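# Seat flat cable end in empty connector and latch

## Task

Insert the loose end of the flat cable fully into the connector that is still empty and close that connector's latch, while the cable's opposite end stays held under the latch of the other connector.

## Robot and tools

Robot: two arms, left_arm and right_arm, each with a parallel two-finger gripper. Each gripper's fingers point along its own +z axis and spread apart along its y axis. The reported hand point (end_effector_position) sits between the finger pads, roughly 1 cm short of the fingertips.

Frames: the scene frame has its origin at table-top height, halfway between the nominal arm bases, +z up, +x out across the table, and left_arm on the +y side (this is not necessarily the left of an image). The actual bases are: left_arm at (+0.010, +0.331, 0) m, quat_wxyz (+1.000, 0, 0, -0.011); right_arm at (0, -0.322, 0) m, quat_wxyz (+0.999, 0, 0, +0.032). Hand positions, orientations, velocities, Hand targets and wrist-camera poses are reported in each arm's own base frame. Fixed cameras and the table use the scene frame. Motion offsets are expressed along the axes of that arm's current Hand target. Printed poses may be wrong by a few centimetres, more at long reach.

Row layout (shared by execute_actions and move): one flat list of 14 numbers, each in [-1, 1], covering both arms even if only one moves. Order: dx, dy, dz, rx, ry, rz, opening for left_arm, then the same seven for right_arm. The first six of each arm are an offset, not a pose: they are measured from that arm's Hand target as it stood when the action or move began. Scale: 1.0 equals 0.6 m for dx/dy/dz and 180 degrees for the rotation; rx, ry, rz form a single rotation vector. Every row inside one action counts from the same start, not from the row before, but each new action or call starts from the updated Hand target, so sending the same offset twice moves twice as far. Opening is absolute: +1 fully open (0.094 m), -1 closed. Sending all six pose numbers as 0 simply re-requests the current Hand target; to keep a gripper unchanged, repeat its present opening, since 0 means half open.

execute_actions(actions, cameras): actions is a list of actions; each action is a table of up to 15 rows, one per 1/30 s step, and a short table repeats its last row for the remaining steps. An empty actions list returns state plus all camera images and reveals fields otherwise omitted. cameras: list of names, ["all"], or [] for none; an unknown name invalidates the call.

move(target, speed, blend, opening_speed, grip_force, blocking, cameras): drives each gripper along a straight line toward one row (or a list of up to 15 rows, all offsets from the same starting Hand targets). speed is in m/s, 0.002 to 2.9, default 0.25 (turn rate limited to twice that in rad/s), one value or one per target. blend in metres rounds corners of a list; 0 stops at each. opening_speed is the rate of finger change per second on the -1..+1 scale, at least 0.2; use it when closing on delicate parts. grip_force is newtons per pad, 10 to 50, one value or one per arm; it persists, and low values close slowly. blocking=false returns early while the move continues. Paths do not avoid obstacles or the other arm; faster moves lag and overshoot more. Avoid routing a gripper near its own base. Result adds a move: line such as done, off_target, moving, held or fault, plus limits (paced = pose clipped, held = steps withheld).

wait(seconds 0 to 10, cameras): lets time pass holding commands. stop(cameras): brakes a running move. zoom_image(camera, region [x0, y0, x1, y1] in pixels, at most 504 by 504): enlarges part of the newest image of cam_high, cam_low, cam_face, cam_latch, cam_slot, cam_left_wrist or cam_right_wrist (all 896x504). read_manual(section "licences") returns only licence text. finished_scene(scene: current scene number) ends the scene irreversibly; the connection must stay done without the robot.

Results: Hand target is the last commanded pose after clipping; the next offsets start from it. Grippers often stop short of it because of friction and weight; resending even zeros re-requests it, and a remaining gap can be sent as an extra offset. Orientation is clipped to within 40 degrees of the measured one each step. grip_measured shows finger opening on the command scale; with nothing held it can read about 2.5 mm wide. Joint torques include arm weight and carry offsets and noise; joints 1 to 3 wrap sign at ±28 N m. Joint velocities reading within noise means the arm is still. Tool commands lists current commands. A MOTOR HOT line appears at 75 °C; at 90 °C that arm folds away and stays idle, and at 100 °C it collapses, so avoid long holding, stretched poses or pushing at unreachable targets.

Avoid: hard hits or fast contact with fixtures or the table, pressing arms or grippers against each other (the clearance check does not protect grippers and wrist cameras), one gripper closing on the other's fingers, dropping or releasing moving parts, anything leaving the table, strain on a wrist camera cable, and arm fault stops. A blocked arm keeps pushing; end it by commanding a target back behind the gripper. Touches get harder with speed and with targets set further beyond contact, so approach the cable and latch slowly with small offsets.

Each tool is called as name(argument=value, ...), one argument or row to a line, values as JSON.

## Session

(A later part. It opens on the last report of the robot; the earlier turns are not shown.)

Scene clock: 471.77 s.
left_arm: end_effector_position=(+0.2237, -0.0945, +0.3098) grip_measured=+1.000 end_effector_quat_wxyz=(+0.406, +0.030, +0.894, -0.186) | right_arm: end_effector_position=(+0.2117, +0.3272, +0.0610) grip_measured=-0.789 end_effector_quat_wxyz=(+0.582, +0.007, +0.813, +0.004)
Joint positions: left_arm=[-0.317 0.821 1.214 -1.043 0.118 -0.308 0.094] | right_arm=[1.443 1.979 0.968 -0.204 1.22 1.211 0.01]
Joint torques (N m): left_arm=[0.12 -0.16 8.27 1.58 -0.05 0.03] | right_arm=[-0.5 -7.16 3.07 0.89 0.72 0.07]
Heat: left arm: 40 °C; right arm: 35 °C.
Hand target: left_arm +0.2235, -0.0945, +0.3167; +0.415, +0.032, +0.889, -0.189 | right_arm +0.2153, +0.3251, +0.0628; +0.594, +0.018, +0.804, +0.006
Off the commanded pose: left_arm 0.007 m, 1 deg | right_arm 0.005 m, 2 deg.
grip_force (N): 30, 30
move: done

move(
  target=[0,0,0,0,0,0,1,0.0091,-0.003,0.0029,0,0,0,-0.787],
  speed=0.03,
  cameras=["cam_latch","cam_slot","cam_face"],
)

zoom_image(
  camera="cam_latch",
  region=[325, 110, 375, 200],
)

zoom_image(
  camera="cam_slot",
  region=[360, 200, 560, 380],
)

zoom_image(
  camera="cam_face",
  region=[430, 150, 530, 250],
)

Scene clock: 473.90 s.
left_arm: end_effector_position=(+0.2237, -0.0945, +0.3098) grip_measured=+1.000 end_effector_quat_wxyz=(+0.406, +0.030, +0.894, -0.186) | right_arm: end_effector_position=(+0.2116, +0.3261, +0.0569) grip_measured=-0.789 end_effector_quat_wxyz=(+0.583, +0.008, +0.813, +0.007)
Joint positions: left_arm=[-0.317 0.821 1.214 -1.043 0.118 -0.308 0.094] | right_arm=[1.443 1.986 0.952 -0.173 1.22 1.206 0.01]
Joint torques (N m): left_arm=[0.1 -0.35 8.29 1.6 -0.03 0.04] | right_arm=[-0.55 -6.78 3.04 0.89 0.71 0.05]
Heat: left arm: 40 °C; right arm: 35 °C.
Hand target: left_arm +0.2235, -0.0945, +0.3167; +0.415, +0.032, +0.889, -0.189 | right_arm +0.2153, +0.3235, +0.0570; +0.594, +0.018, +0.804, +0.006
Off the commanded pose: left_arm 0.007 m, 1 deg | right_arm 0.005 m, 2 deg.
grip_force (N): 30, 30
move: done
Images, in order (width x height): cam_face 896x504, cam_latch 896x504, cam_slot 896x504.

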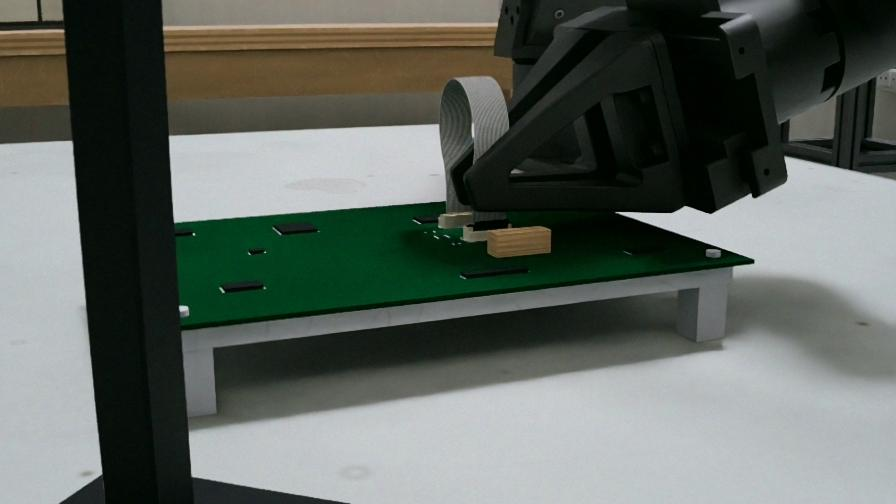

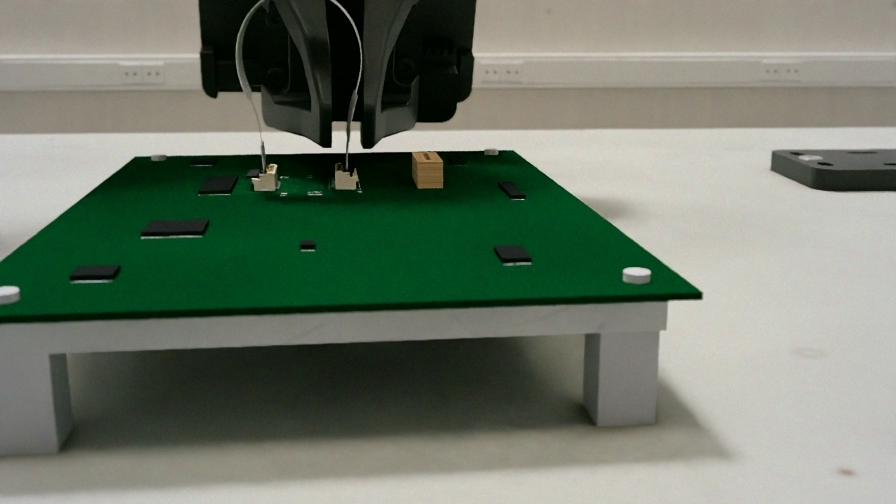

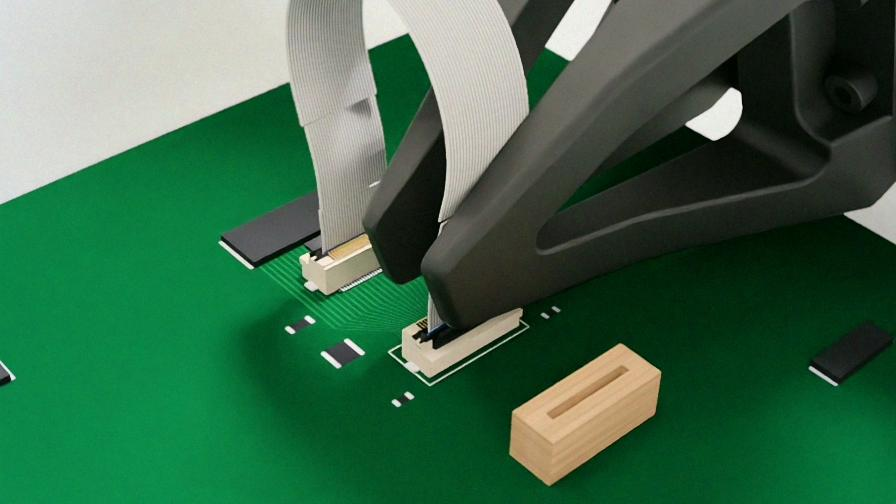

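Scaled by 5.600 from the camera's 896x504 image, which has a finer 1280x720 frame.

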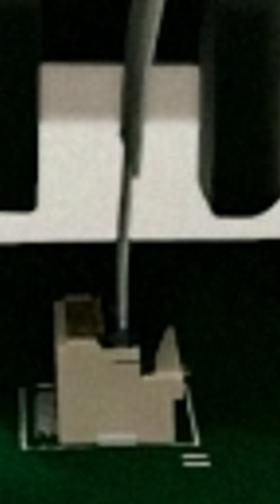

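Scaled by 2.520 from the camera's 896x504 image, which has a finer 1280x720 frame.

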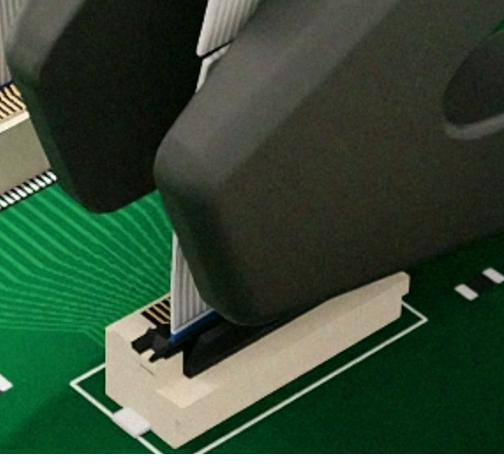

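Scaled by 5.040 from the camera's 896x504 image, which has a finer 1280x720 frame.

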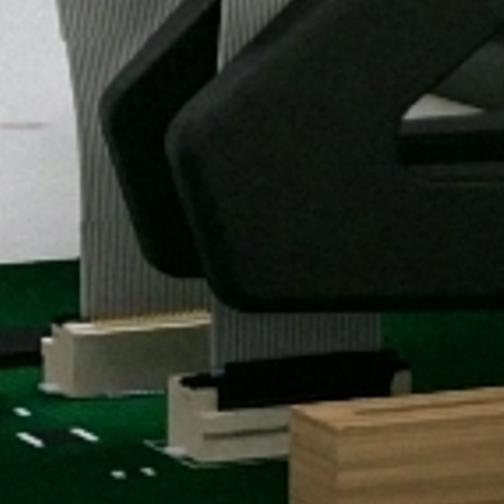

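move(
  target=[0,0,0,0,0,0,1,0.0042,-0.0018,0.0013,0,0,0,-0.787],
  speed=0.03,
)

Scene clock: 476.23 s.
left_arm: end_effector_position=(+0.2237, -0.0945, +0.3098) grip_measured=+1.000 end_effector_quat_wxyz=(+0.406, +0.030, +0.894, -0.186) | right_arm: end_effector_position=(+0.2114, +0.3253, +0.0544) grip_measured=-0.789 end_effector_quat_wxyz=(+0.583, +0.008, +0.813, +0.007)
Joint positions: left_arm=[-0.317 0.821 1.214 -1.043 0.118 -0.308 0.094] | right_arm=[1.443 1.991 0.945 -0.159 1.22 1.205 0.01]
Joint torques (N m): left_arm=[0.09 -0.23 8.29 1.6 -0.02 0] | right_arm=[-0.59 -6.74 2.99 0.91 0.71 0.05]
Heat: left arm: 40 °C; right arm: 35 °C.
Hand target: left_arm +0.2235, -0.0945, +0.3167; +0.415, +0.032, +0.889, -0.189 | right_arm +0.2153, +0.3225, +0.0544; +0.594, +0.018, +0.804, +0.006
Off the commanded pose: left_arm 0.007 m, 1 deg | right_arm 0.005 m, 2 deg.
grip_force (N): 30, 30
move: done

move(
  target=[0,0,0,0,0,0,1,0,0,0,0,0,0,-1],
  opening_speed=0.4,
  cameras=["cam_latch"],
)

zoom_image(
  camera="cam_latch",
  region=[325, 110, 375, 200],
)

Scene clock: 478.10 s.
left_arm: end_effector_position=(+0.2237, -0.0945, +0.3098) grip_measured=+1.000 end_effector_quat_wxyz=(+0.406, +0.030, +0.894, -0.186) | right_arm: end_effector_position=(+0.2115, +0.3256, +0.0545) grip_measured=-0.989 end_effector_quat_wxyz=(+0.583, +0.008, +0.812, +0.008)
Joint positions: left_arm=[-0.317 0.821 1.214 -1.043 0.118 -0.308 0.094] | right_arm=[1.443 1.991 0.945 -0.156 1.22 1.204 0.001]
Joint torques (N m): left_arm=[0.05 -0.17 8.14 1.58 -0.03 0.03] | right_arm=[-0.59 -6.72 2.99 0.9 0.71 0.05]
Heat: left arm: 40 °C; right arm: 35 °C.
Hand target: left_arm +0.2235, -0.0945, +0.3167; +0.415, +0.032, +0.889, -0.189 | right_arm +0.2153, +0.3225, +0.0544; +0.594, +0.018, +0.804, +0.006
Off the commanded pose: left_arm 0.007 m, 1 deg | right_arm 0.005 m, 2 deg.
grip_force (N): 30, 30
move: done
Images, in order (width x height): cam_latch 896x504.

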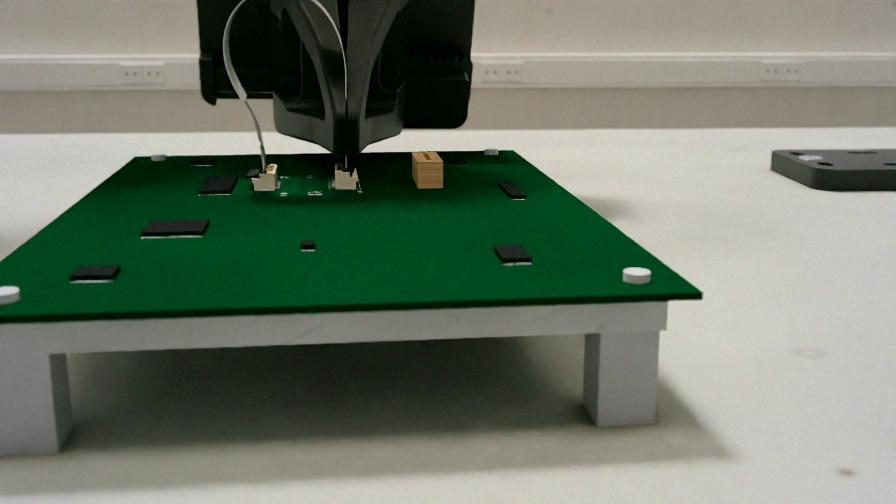

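Scaled by 5.600 from the camera's 896x504 image, which has a finer 1280x720 frame.

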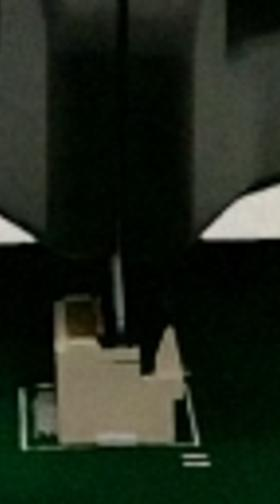

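move(
  target=[0,0,0,0,0,0,1,0.0056,-0.0002,0.0017,0,0.004,0,-1],
  speed=0.02,
  cameras=["cam_latch","cam_slot","cam_face"],
)

zoom_image(
  camera="cam_latch",
  region=[325, 140, 375, 200],
)

zoom_image(
  camera="cam_slot",
  region=[360, 220, 540, 380],
)

zoom_image(
  camera="cam_face",
  region=[450, 170, 530, 250],
)

Scene clock: 480.43 s.
left_arm: end_effector_position=(+0.2237, -0.0945, +0.3098) grip_measured=+1.000 end_effector_quat_wxyz=(+0.406, +0.030, +0.894, -0.186) | right_arm: end_effector_position=(+0.2114, +0.3257, +0.0544) grip_measured=-0.989 end_effector_quat_wxyz=(+0.583, +0.008, +0.813, +0.008)
Joint positions: left_arm=[-0.317 0.821 1.214 -1.043 0.118 -0.308 0.094] | right_arm=[1.443 1.991 0.945 -0.156 1.22 1.204 0.001]
Joint torques (N m): left_arm=[0.06 -0.03 8.14 1.61 -0.04 0.01] | right_arm=[-0.76 -6.41 3.02 0.88 0.6 0.11]
Heat: left arm: 40 °C; right arm: 35 °C.
Hand target: left_arm +0.2235, -0.0945, +0.3167; +0.415, +0.032, +0.889, -0.189 | right_arm +0.2153, +0.3225, +0.0509; +0.589, +0.018, +0.808, +0.006
Off the commanded pose: left_arm 0.007 m, 1 deg | right_arm 0.006 m, 1 deg.
grip_force (N): 30, 30
move: done
Images, in order (width x height): cam_face 896x504, cam_latch 896x504, cam_slot 896x504.

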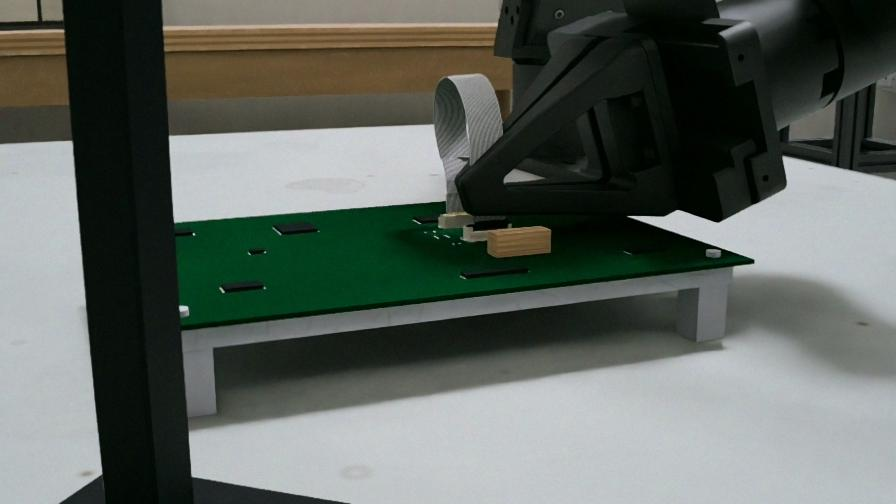

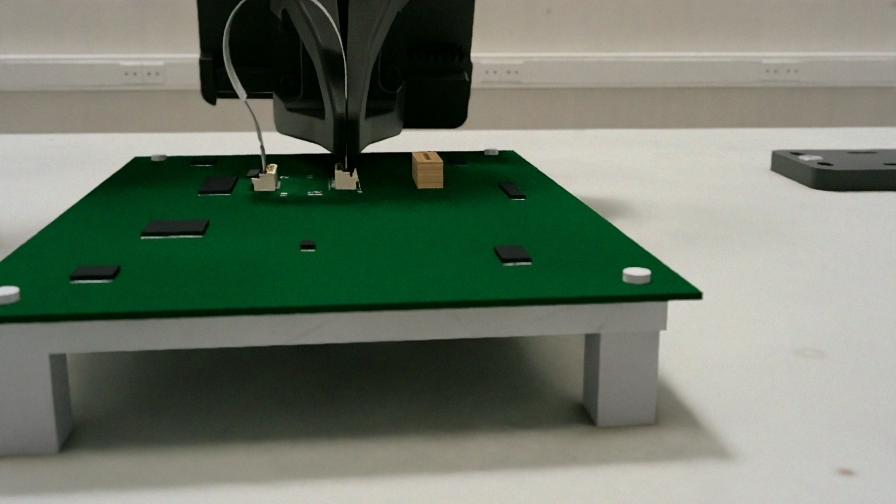

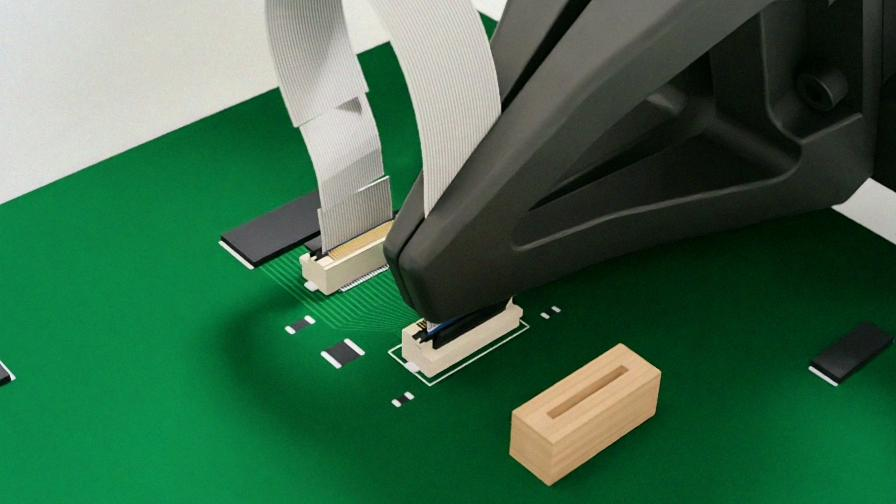

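Scaled by 8.400 from the camera's 896x504 image, which has a finer 1280x720 frame.

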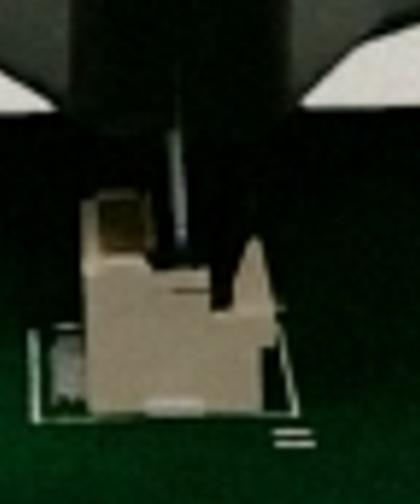

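Scaled by 2.800 from the camera's 896x504 image, which has a finer 1280x720 frame.

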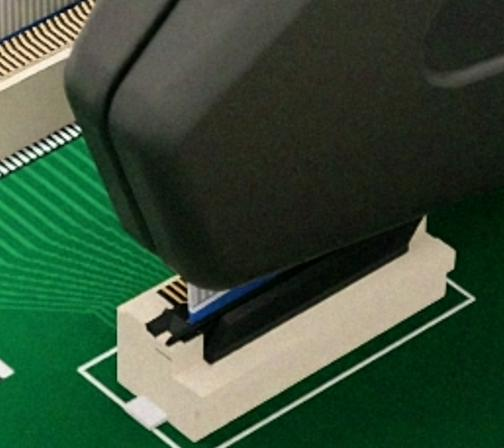

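Scaled by 6.300 from the camera's 896x504 image, which has a finer 1280x720 frame.

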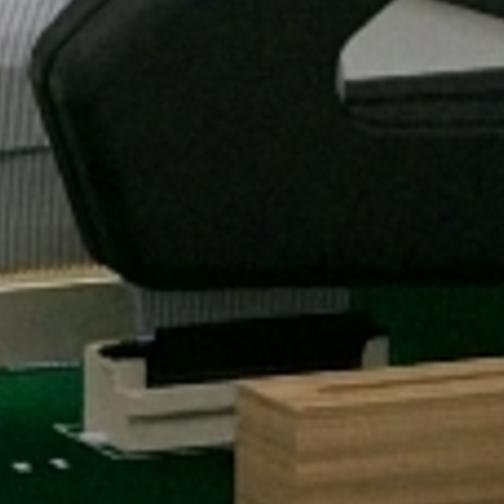

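move(
  target=[0,0,0,0,0,0,1,0.0063,-0.0005,0.002,0,0.006,0,-1],
  speed=0.03,
  cameras=["cam_latch","cam_slot","cam_face"],
)

Scene clock: 487.63 s.
left_arm: end_effector_position=(+0.2237, -0.0945, +0.3098) grip_measured=+1.000 end_effector_quat_wxyz=(+0.406, +0.030, +0.894, -0.186) | right_arm: end_effector_position=(+0.2126, +0.3250, +0.0541) grip_measured=-0.989 end_effector_quat_wxyz=(+0.582, +0.010, +0.813, +0.008)
Joint positions: left_arm=[-0.317 0.821 1.214 -1.043 0.118 -0.308 0.094] | right_arm=[1.44 1.991 0.945 -0.156 1.218 1.207 0.001]
Joint torques (N m): left_arm=[0.01 -0.12 8.27 1.58 -0.02 0.03] | right_arm=[-0.73 -6.24 3.08 0.81 0.46 0.16]
Heat: left arm: 40 °C; right arm: 34 °C.
Hand target: left_arm +0.2235, -0.0945, +0.3167; +0.415, +0.032, +0.889, -0.189 | right_arm +0.2153, +0.3223, +0.0469; +0.581, +0.018, +0.813, +0.006
Off the commanded pose: left_arm 0.007 m, 1 deg | right_arm 0.008 m, 1 deg.
grip_force (N): 30, 30
move: done
Images, in order (width x height): cam_face 896x504, cam_latch 896x504, cam_slot 896x504.

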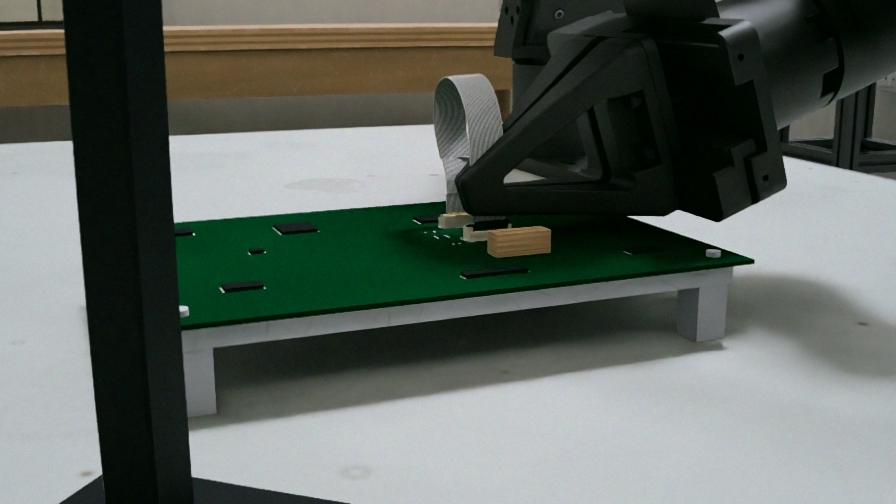

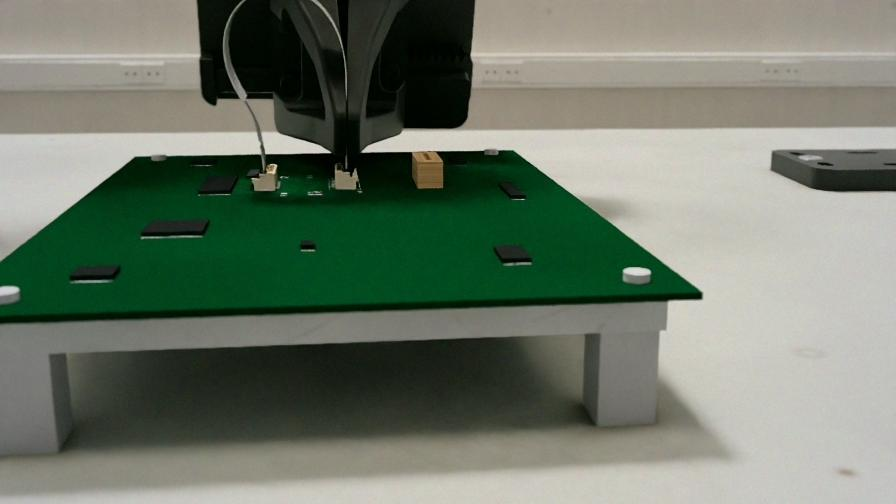

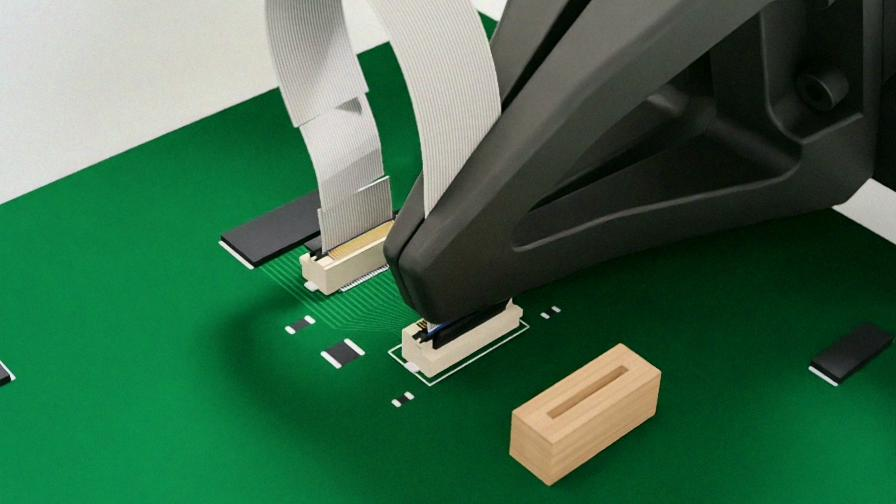

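zoom_image(
  camera="cam_latch",
  region=[320, 135, 376, 199],
)

zoom_image(
  camera="cam_slot",
  region=[380, 270, 540, 390],
)

zoom_image(
  camera="cam_face",
  region=[430, 170, 530, 250],
)

Scaled by 7.875 from the camera's 896x504 image, which has a finer 1280x720 frame.

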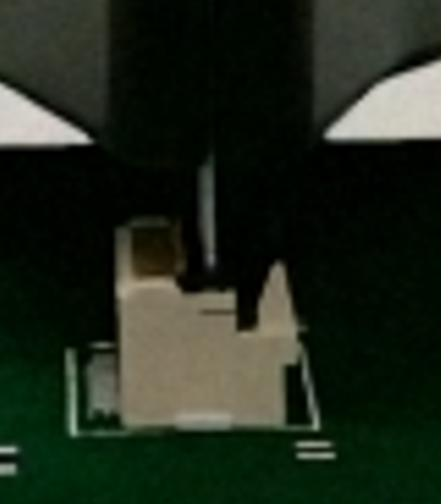

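Scaled by 3.150 from the camera's 896x504 image, which has a finer 1280x720 frame.

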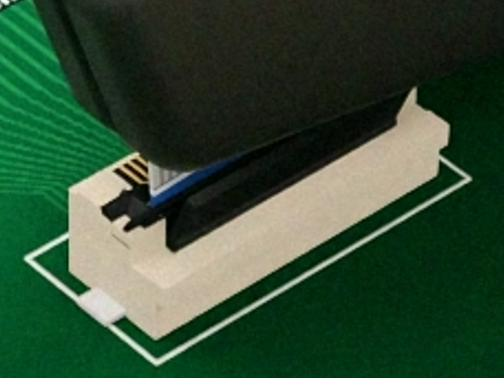

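Scaled by 5.040 from the camera's 896x504 image, which has a finer 1280x720 frame.

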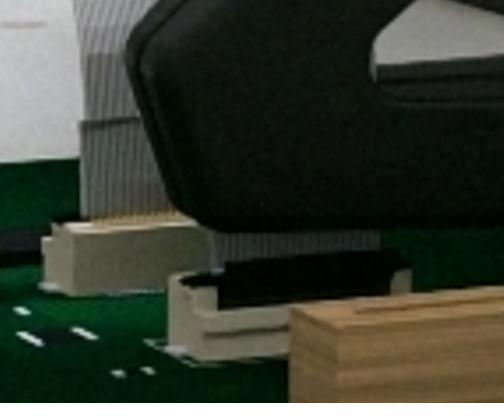

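move(
  target=[0,0,0,0,0,0,1,0.0068,-0.0007,0.0006,0,0,0,-1],
  speed=0.03,
  cameras=["cam_latch","cam_slot"],
)

zoom_image(
  camera="cam_latch",
  region=[320, 135, 376, 199],
)

zoom_image(
  camera="cam_slot",
  region=[380, 270, 540, 390],
)

Scene clock: 490.97 s.
left_arm: end_effector_position=(+0.2237, -0.0945, +0.3098) grip_measured=+1.000 end_effector_quat_wxyz=(+0.406, +0.030, +0.894, -0.186) | right_arm: end_effector_position=(+0.2127, +0.3246, +0.0527) grip_measured=-0.989 end_effector_quat_wxyz=(+0.583, +0.013, +0.812, +0.008)
Joint positions: left_arm=[-0.317 0.821 1.214 -1.043 0.118 -0.308 0.094] | right_arm=[1.44 1.996 0.945 -0.154 1.221 1.215 0.001]
Joint torques (N m): left_arm=[0.06 -0.27 8.25 1.58 -0.04 0] | right_arm=[-0.49 -5.86 2.86 0.85 0.43 0.17]
Heat: left arm: 40 °C; right arm: 34 °C.
Hand target: left_arm +0.2235, -0.0945, +0.3167; +0.415, +0.032, +0.889, -0.189 | right_arm +0.2143, +0.3221, +0.0430; +0.581, +0.018, +0.814, +0.006
Off the commanded pose: left_arm 0.007 m, 1 deg | right_arm 0.010 m, 1 deg.
grip_force (N): 30, 30
move: done
Images, in order (width x height): cam_latch 896x504, cam_slot 896x504.

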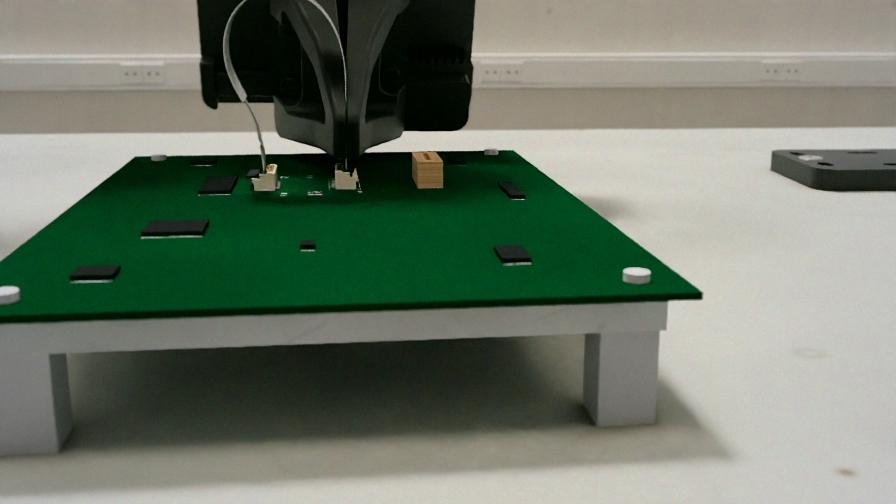

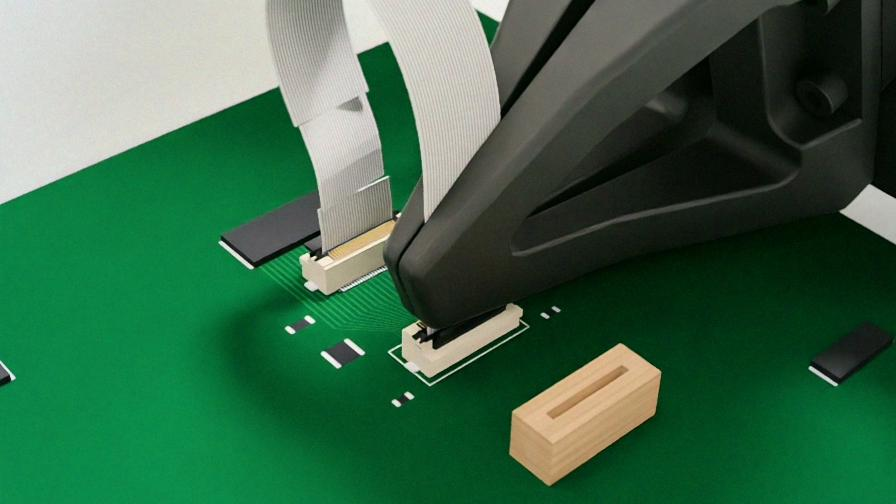

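Scaled by 7.875 from the camera's 896x504 image, which has a finer 1280x720 frame.

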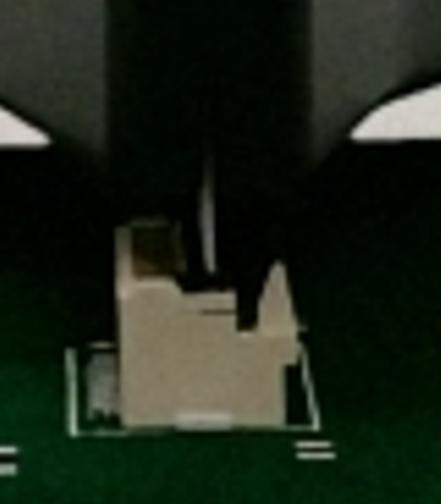

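Scaled by 3.150 from the camera's 896x504 image, which has a finer 1280x720 frame.

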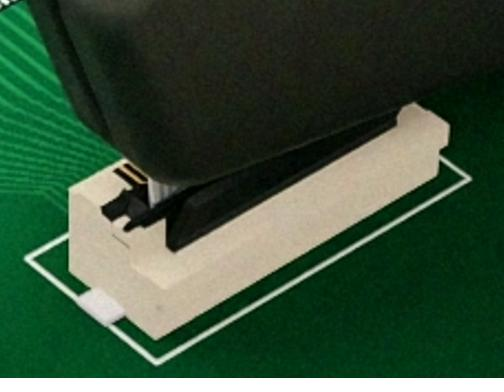

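move(
  target=[0,0,0,0,0,0,1,0.0037,0.0012,0.0011,0,0,0,-1],
  speed=0.03,
  cameras=["cam_latch","cam_slot","cam_face"],
)

zoom_image(
  camera="cam_latch",
  region=[320, 135, 376, 199],
)

zoom_image(
  camera="cam_slot",
  region=[380, 270, 540, 390],
)

zoom_image(
  camera="cam_face",
  region=[430, 170, 530, 250],
)

Scene clock: 493.77 s.
left_arm: end_effector_position=(+0.2237, -0.0945, +0.3098) grip_measured=+1.000 end_effector_quat_wxyz=(+0.406, +0.030, +0.894, -0.186) | right_arm: end_effector_position=(+0.2127, +0.3245, +0.0524) grip_measured=-0.989 end_effector_quat_wxyz=(+0.587, +0.014, +0.810, +0.007)
Joint positions: left_arm=[-0.317 0.821 1.214 -1.043 0.118 -0.308 0.094] | right_arm=[1.441 2.003 0.945 -0.149 1.231 1.217 0.001]
Joint torques (N m): left_arm=[0.03 -0.27 8.18 1.58 0 -0.02] | right_arm=[-0.59 -5.7 3.02 0.84 0.35 0.17]
Heat: left arm: 40 °C; right arm: 34 °C.
Hand target: left_arm +0.2235, -0.0945, +0.3167; +0.415, +0.032, +0.889, -0.189 | right_arm +0.2143, +0.3228, +0.0406; +0.581, +0.018, +0.814, +0.006
Off the commanded pose: left_arm 0.007 m, 1 deg | right_arm 0.012 m, 1 deg.
grip_force (N): 30, 30
move: off_target (right_arm)
Images, in order (width x height): cam_face 896x504, cam_latch 896x504, cam_slot 896x504.

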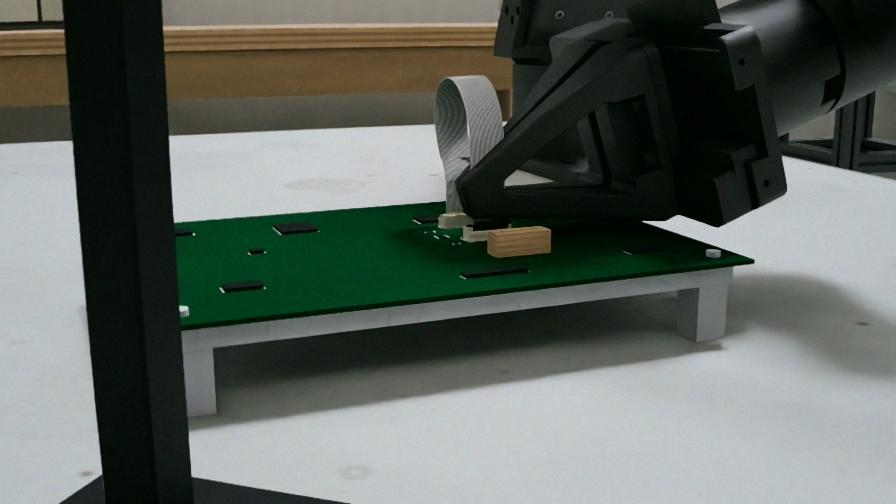

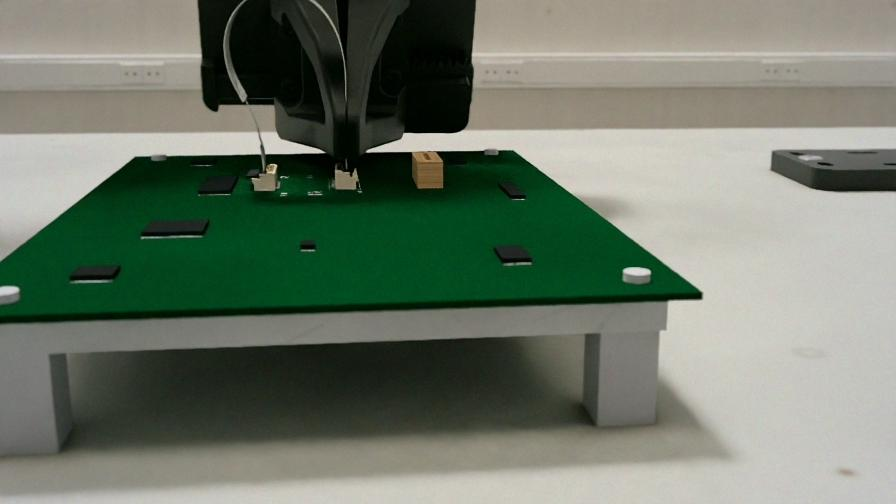

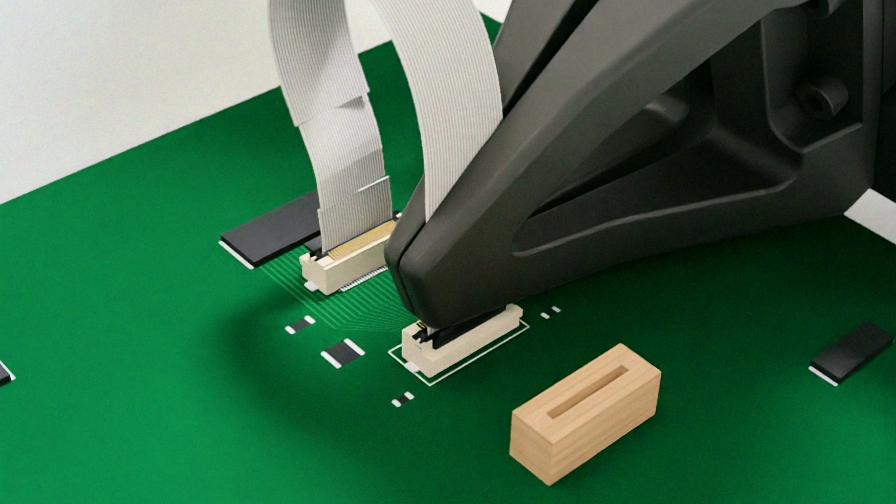

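Scaled by 7.875 from the camera's 896x504 image, which has a finer 1280x720 frame.

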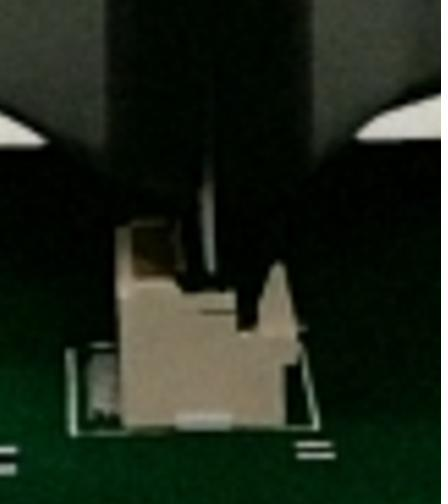

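Scaled by 3.150 from the camera's 896x504 image, which has a finer 1280x720 frame.

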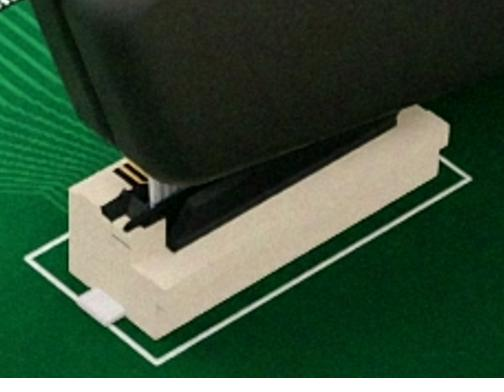

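Scaled by 5.040 from the camera's 896x504 image, which has a finer 1280x720 frame.

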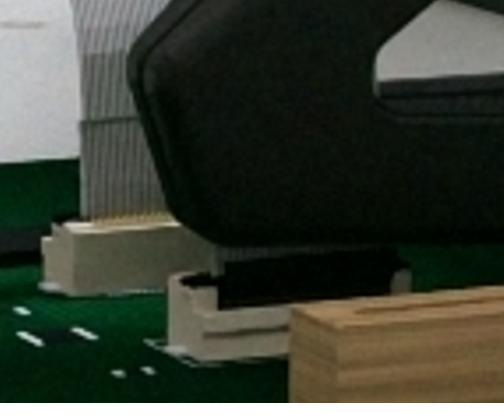

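move(
  target=[0,0,0,0,0,0,1,-0.0127,0.0005,-0.0043,0,0,0,-1],
  speed=0.05,
)

move(
  target=[0,0,0,0,0,0,1,0,0,0,0,0,0,-0.83],
  speed=0.05,
  opening_speed=0.3,
  cameras=["cam_latch","cam_slot","cam_face"],
)

zoom_image(
  camera="cam_latch",
  region=[320, 135, 376, 199],
)

zoom_image(
  camera="cam_slot",
  region=[380, 270, 540, 390],
)

Scene clock: 498.90 s.
left_arm: end_effector_position=(+0.2237, -0.0945, +0.3098) grip_measured=+1.000 end_effector_quat_wxyz=(+0.406, +0.030, +0.894, -0.186) | right_arm: end_effector_position=(+0.2127, +0.3245, +0.0524) grip_measured=-0.989 end_effector_quat_wxyz=(+0.587, +0.014, +0.810, +0.008)
Joint positions: left_arm=[-0.317 0.821 1.214 -1.043 0.118 -0.308 0.094] | right_arm=[1.441 2.003 0.945 -0.149 1.231 1.218 0.001]
Joint torques (N m): left_arm=[-0.06 -0.25 8.18 1.58 0 0.02] | right_arm=[-0.64 -7.35 3.49 0.59 0.36 0.12]
Heat: left arm: 40 °C; right arm: 34 °C.
Hand target: left_arm +0.2235, -0.0945, +0.3167; +0.415, +0.032, +0.889, -0.189 | right_arm +0.2143, +0.3229, +0.0486; +0.581, +0.018, +0.814, +0.006
Off the commanded pose: left_arm 0.007 m, 1 deg | right_arm 0.004 m, 1 deg.
grip_force (N): 30, 30
move: done

Scene clock: 499.80 s.
left_arm: end_effector_position=(+0.2237, -0.0945, +0.3098) grip_measured=+1.000 end_effector_quat_wxyz=(+0.406, +0.030, +0.894, -0.186) | right_arm: end_effector_position=(+0.2114, +0.3259, +0.0488) grip_measured=-0.832 end_effector_quat_wxyz=(+0.578, +0.011, +0.816, +0.011)
Joint positions: left_arm=[-0.317 0.821 1.214 -1.043 0.118 -0.308 0.094] | right_arm=[1.441 2.003 0.945 -0.15 1.208 1.218 0.008]
Joint torques (N m): left_arm=[0.13 -0.21 8.17 1.59 -0.04 -0.01] | right_arm=[-0.65 -7.35 3.49 0.61 0.55 0.12]
Heat: left arm: 40 °C; right arm: 34 °C.
Hand target: left_arm +0.2235, -0.0945, +0.3167; +0.415, +0.032, +0.889, -0.189 | right_arm +0.2143, +0.3229, +0.0487; +0.581, +0.018, +0.813, +0.006
Off the commanded pose: left_arm 0.007 m, 1 deg | right_arm 0.004 m, 1 deg.
grip_force (N): 30, 30
move: done
Images, in order (width x height): cam_face 896x504, cam_latch 896x504, cam_slot 896x504.

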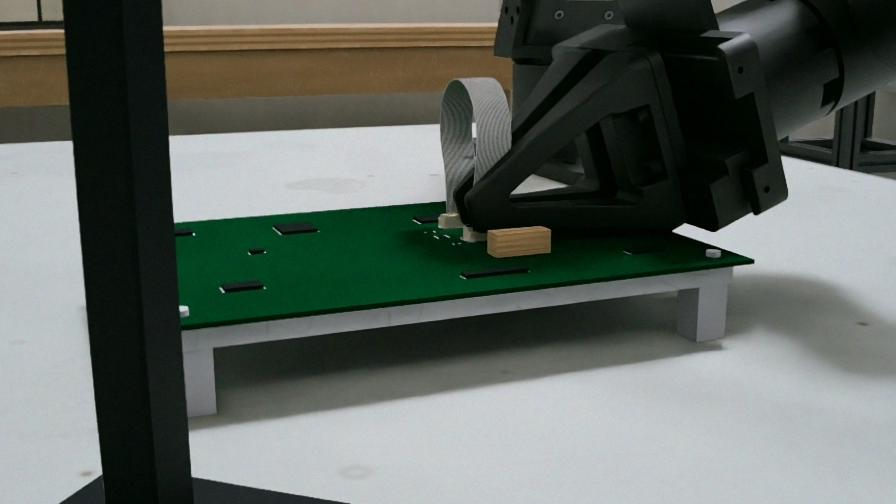

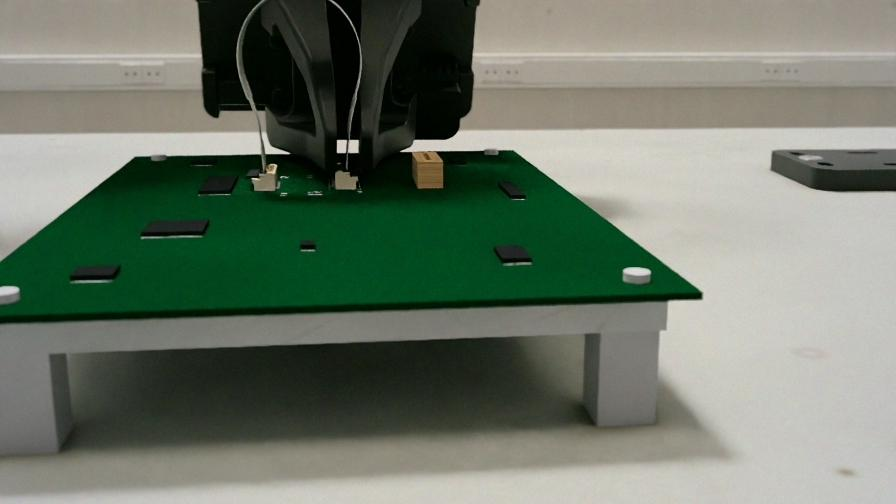

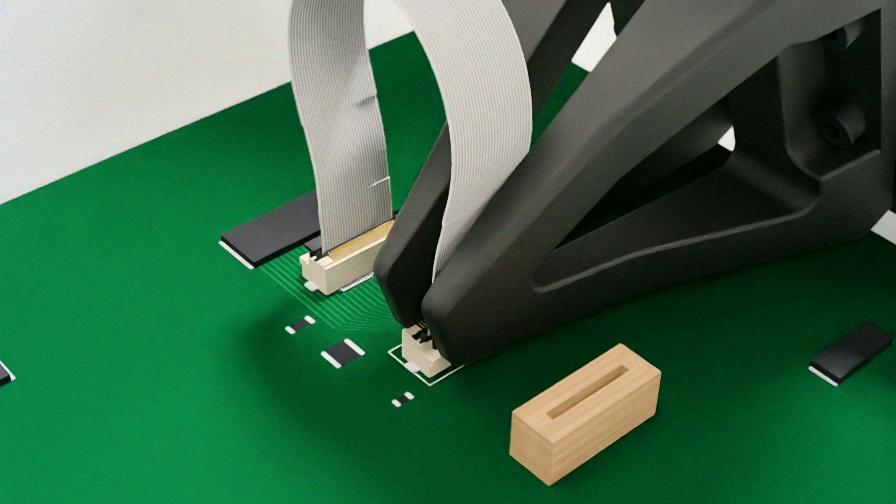

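Scaled by 7.875 from the camera's 896x504 image, which has a finer 1280x720 frame.

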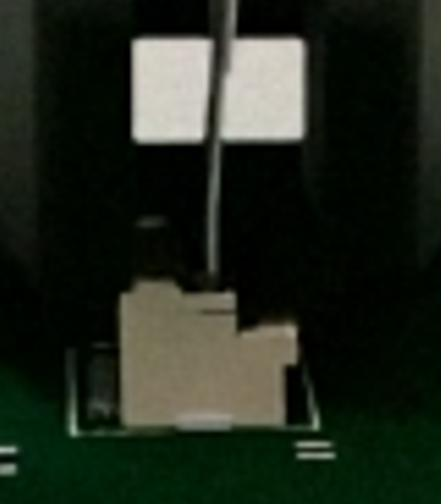

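Scaled by 3.150 from the camera's 896x504 image, which has a finer 1280x720 frame.

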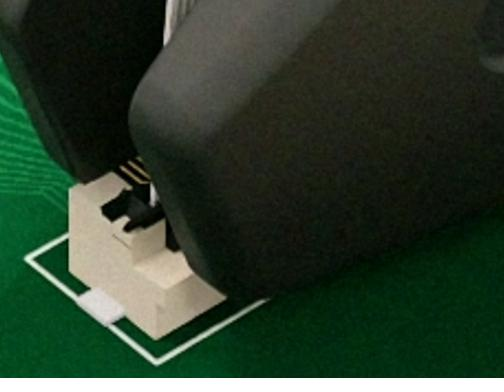

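move(
  target=[0,0,0,0,0,0,1,-0.0284,0.0009,-0.0097,0,0,0,-0.83],
  speed=0.05,
  cameras=["cam_latch","cam_slot"],
)

zoom_image(
  camera="cam_latch",
  region=[320, 135, 376, 199],
)

zoom_image(
  camera="cam_slot",
  region=[380, 270, 540, 390],
)

Scene clock: 503.00 s.
left_arm: end_effector_position=(+0.2237, -0.0945, +0.3098) grip_measured=+1.000 end_effector_quat_wxyz=(+0.406, +0.030, +0.894, -0.186) | right_arm: end_effector_position=(+0.2096, +0.3247, +0.0472) grip_measured=-0.832 end_effector_quat_wxyz=(+0.567, +0.002, +0.824, +0.004)
Joint positions: left_arm=[-0.317 0.821 1.214 -1.043 0.118 -0.308 0.094] | right_arm=[1.441 1.993 0.949 -0.188 1.183 1.218 0.008]
Joint torques (N m): left_arm=[0.21 -0.23 8.24 1.58 -0.03 0] | right_arm=[-0.66 -10.45 4.48 0.34 0.76 0.09]
Heat: left arm: 40 °C; right arm: 34 °C.
Hand target: left_arm +0.2235, -0.0945, +0.3167; +0.415, +0.032, +0.889, -0.189 | right_arm +0.2143, +0.3229, +0.0667; +0.581, +0.018, +0.814, +0.006
Off the commanded pose: left_arm 0.007 m, 1 deg | right_arm 0.020 m, 3 deg.
grip_force (N): 30, 30
move: off_target (right_arm)
Images, in order (width x height): cam_latch 896x504, cam_slot 896x504.

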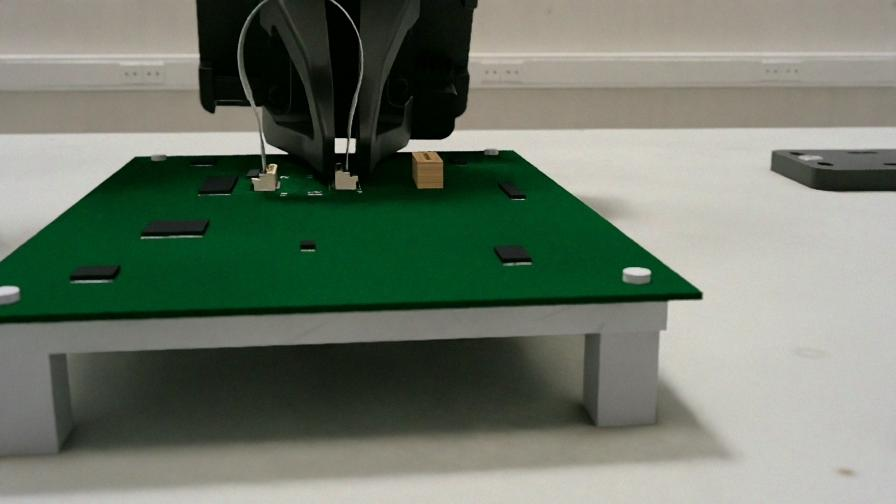

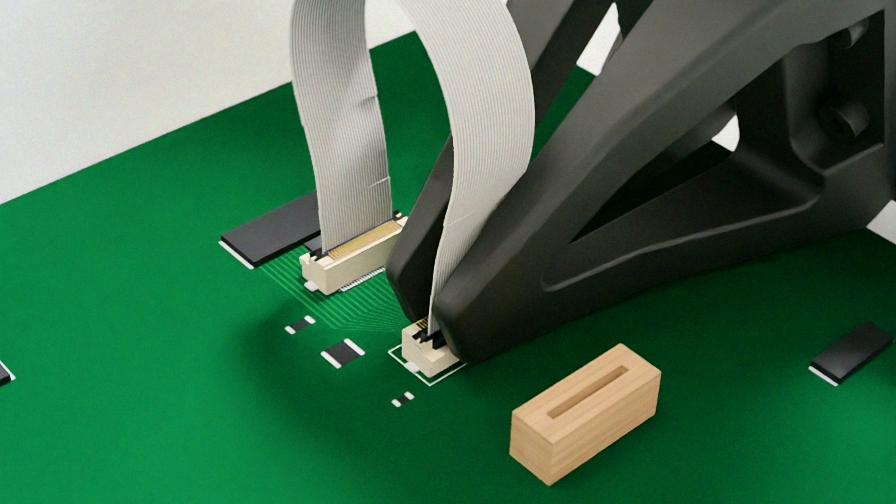

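Scaled by 7.875 from the camera's 896x504 image, which has a finer 1280x720 frame.

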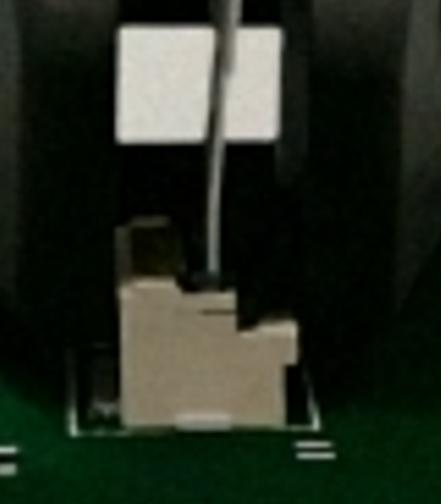

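Scaled by 3.150 from the camera's 896x504 image, which has a finer 1280x720 frame.

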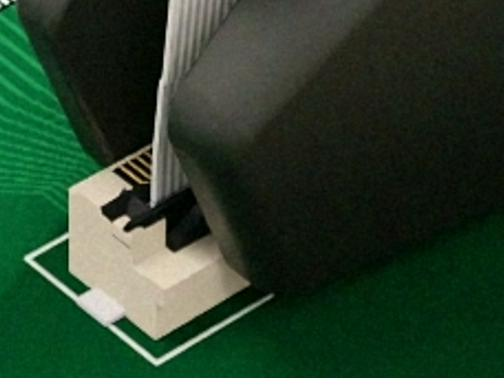

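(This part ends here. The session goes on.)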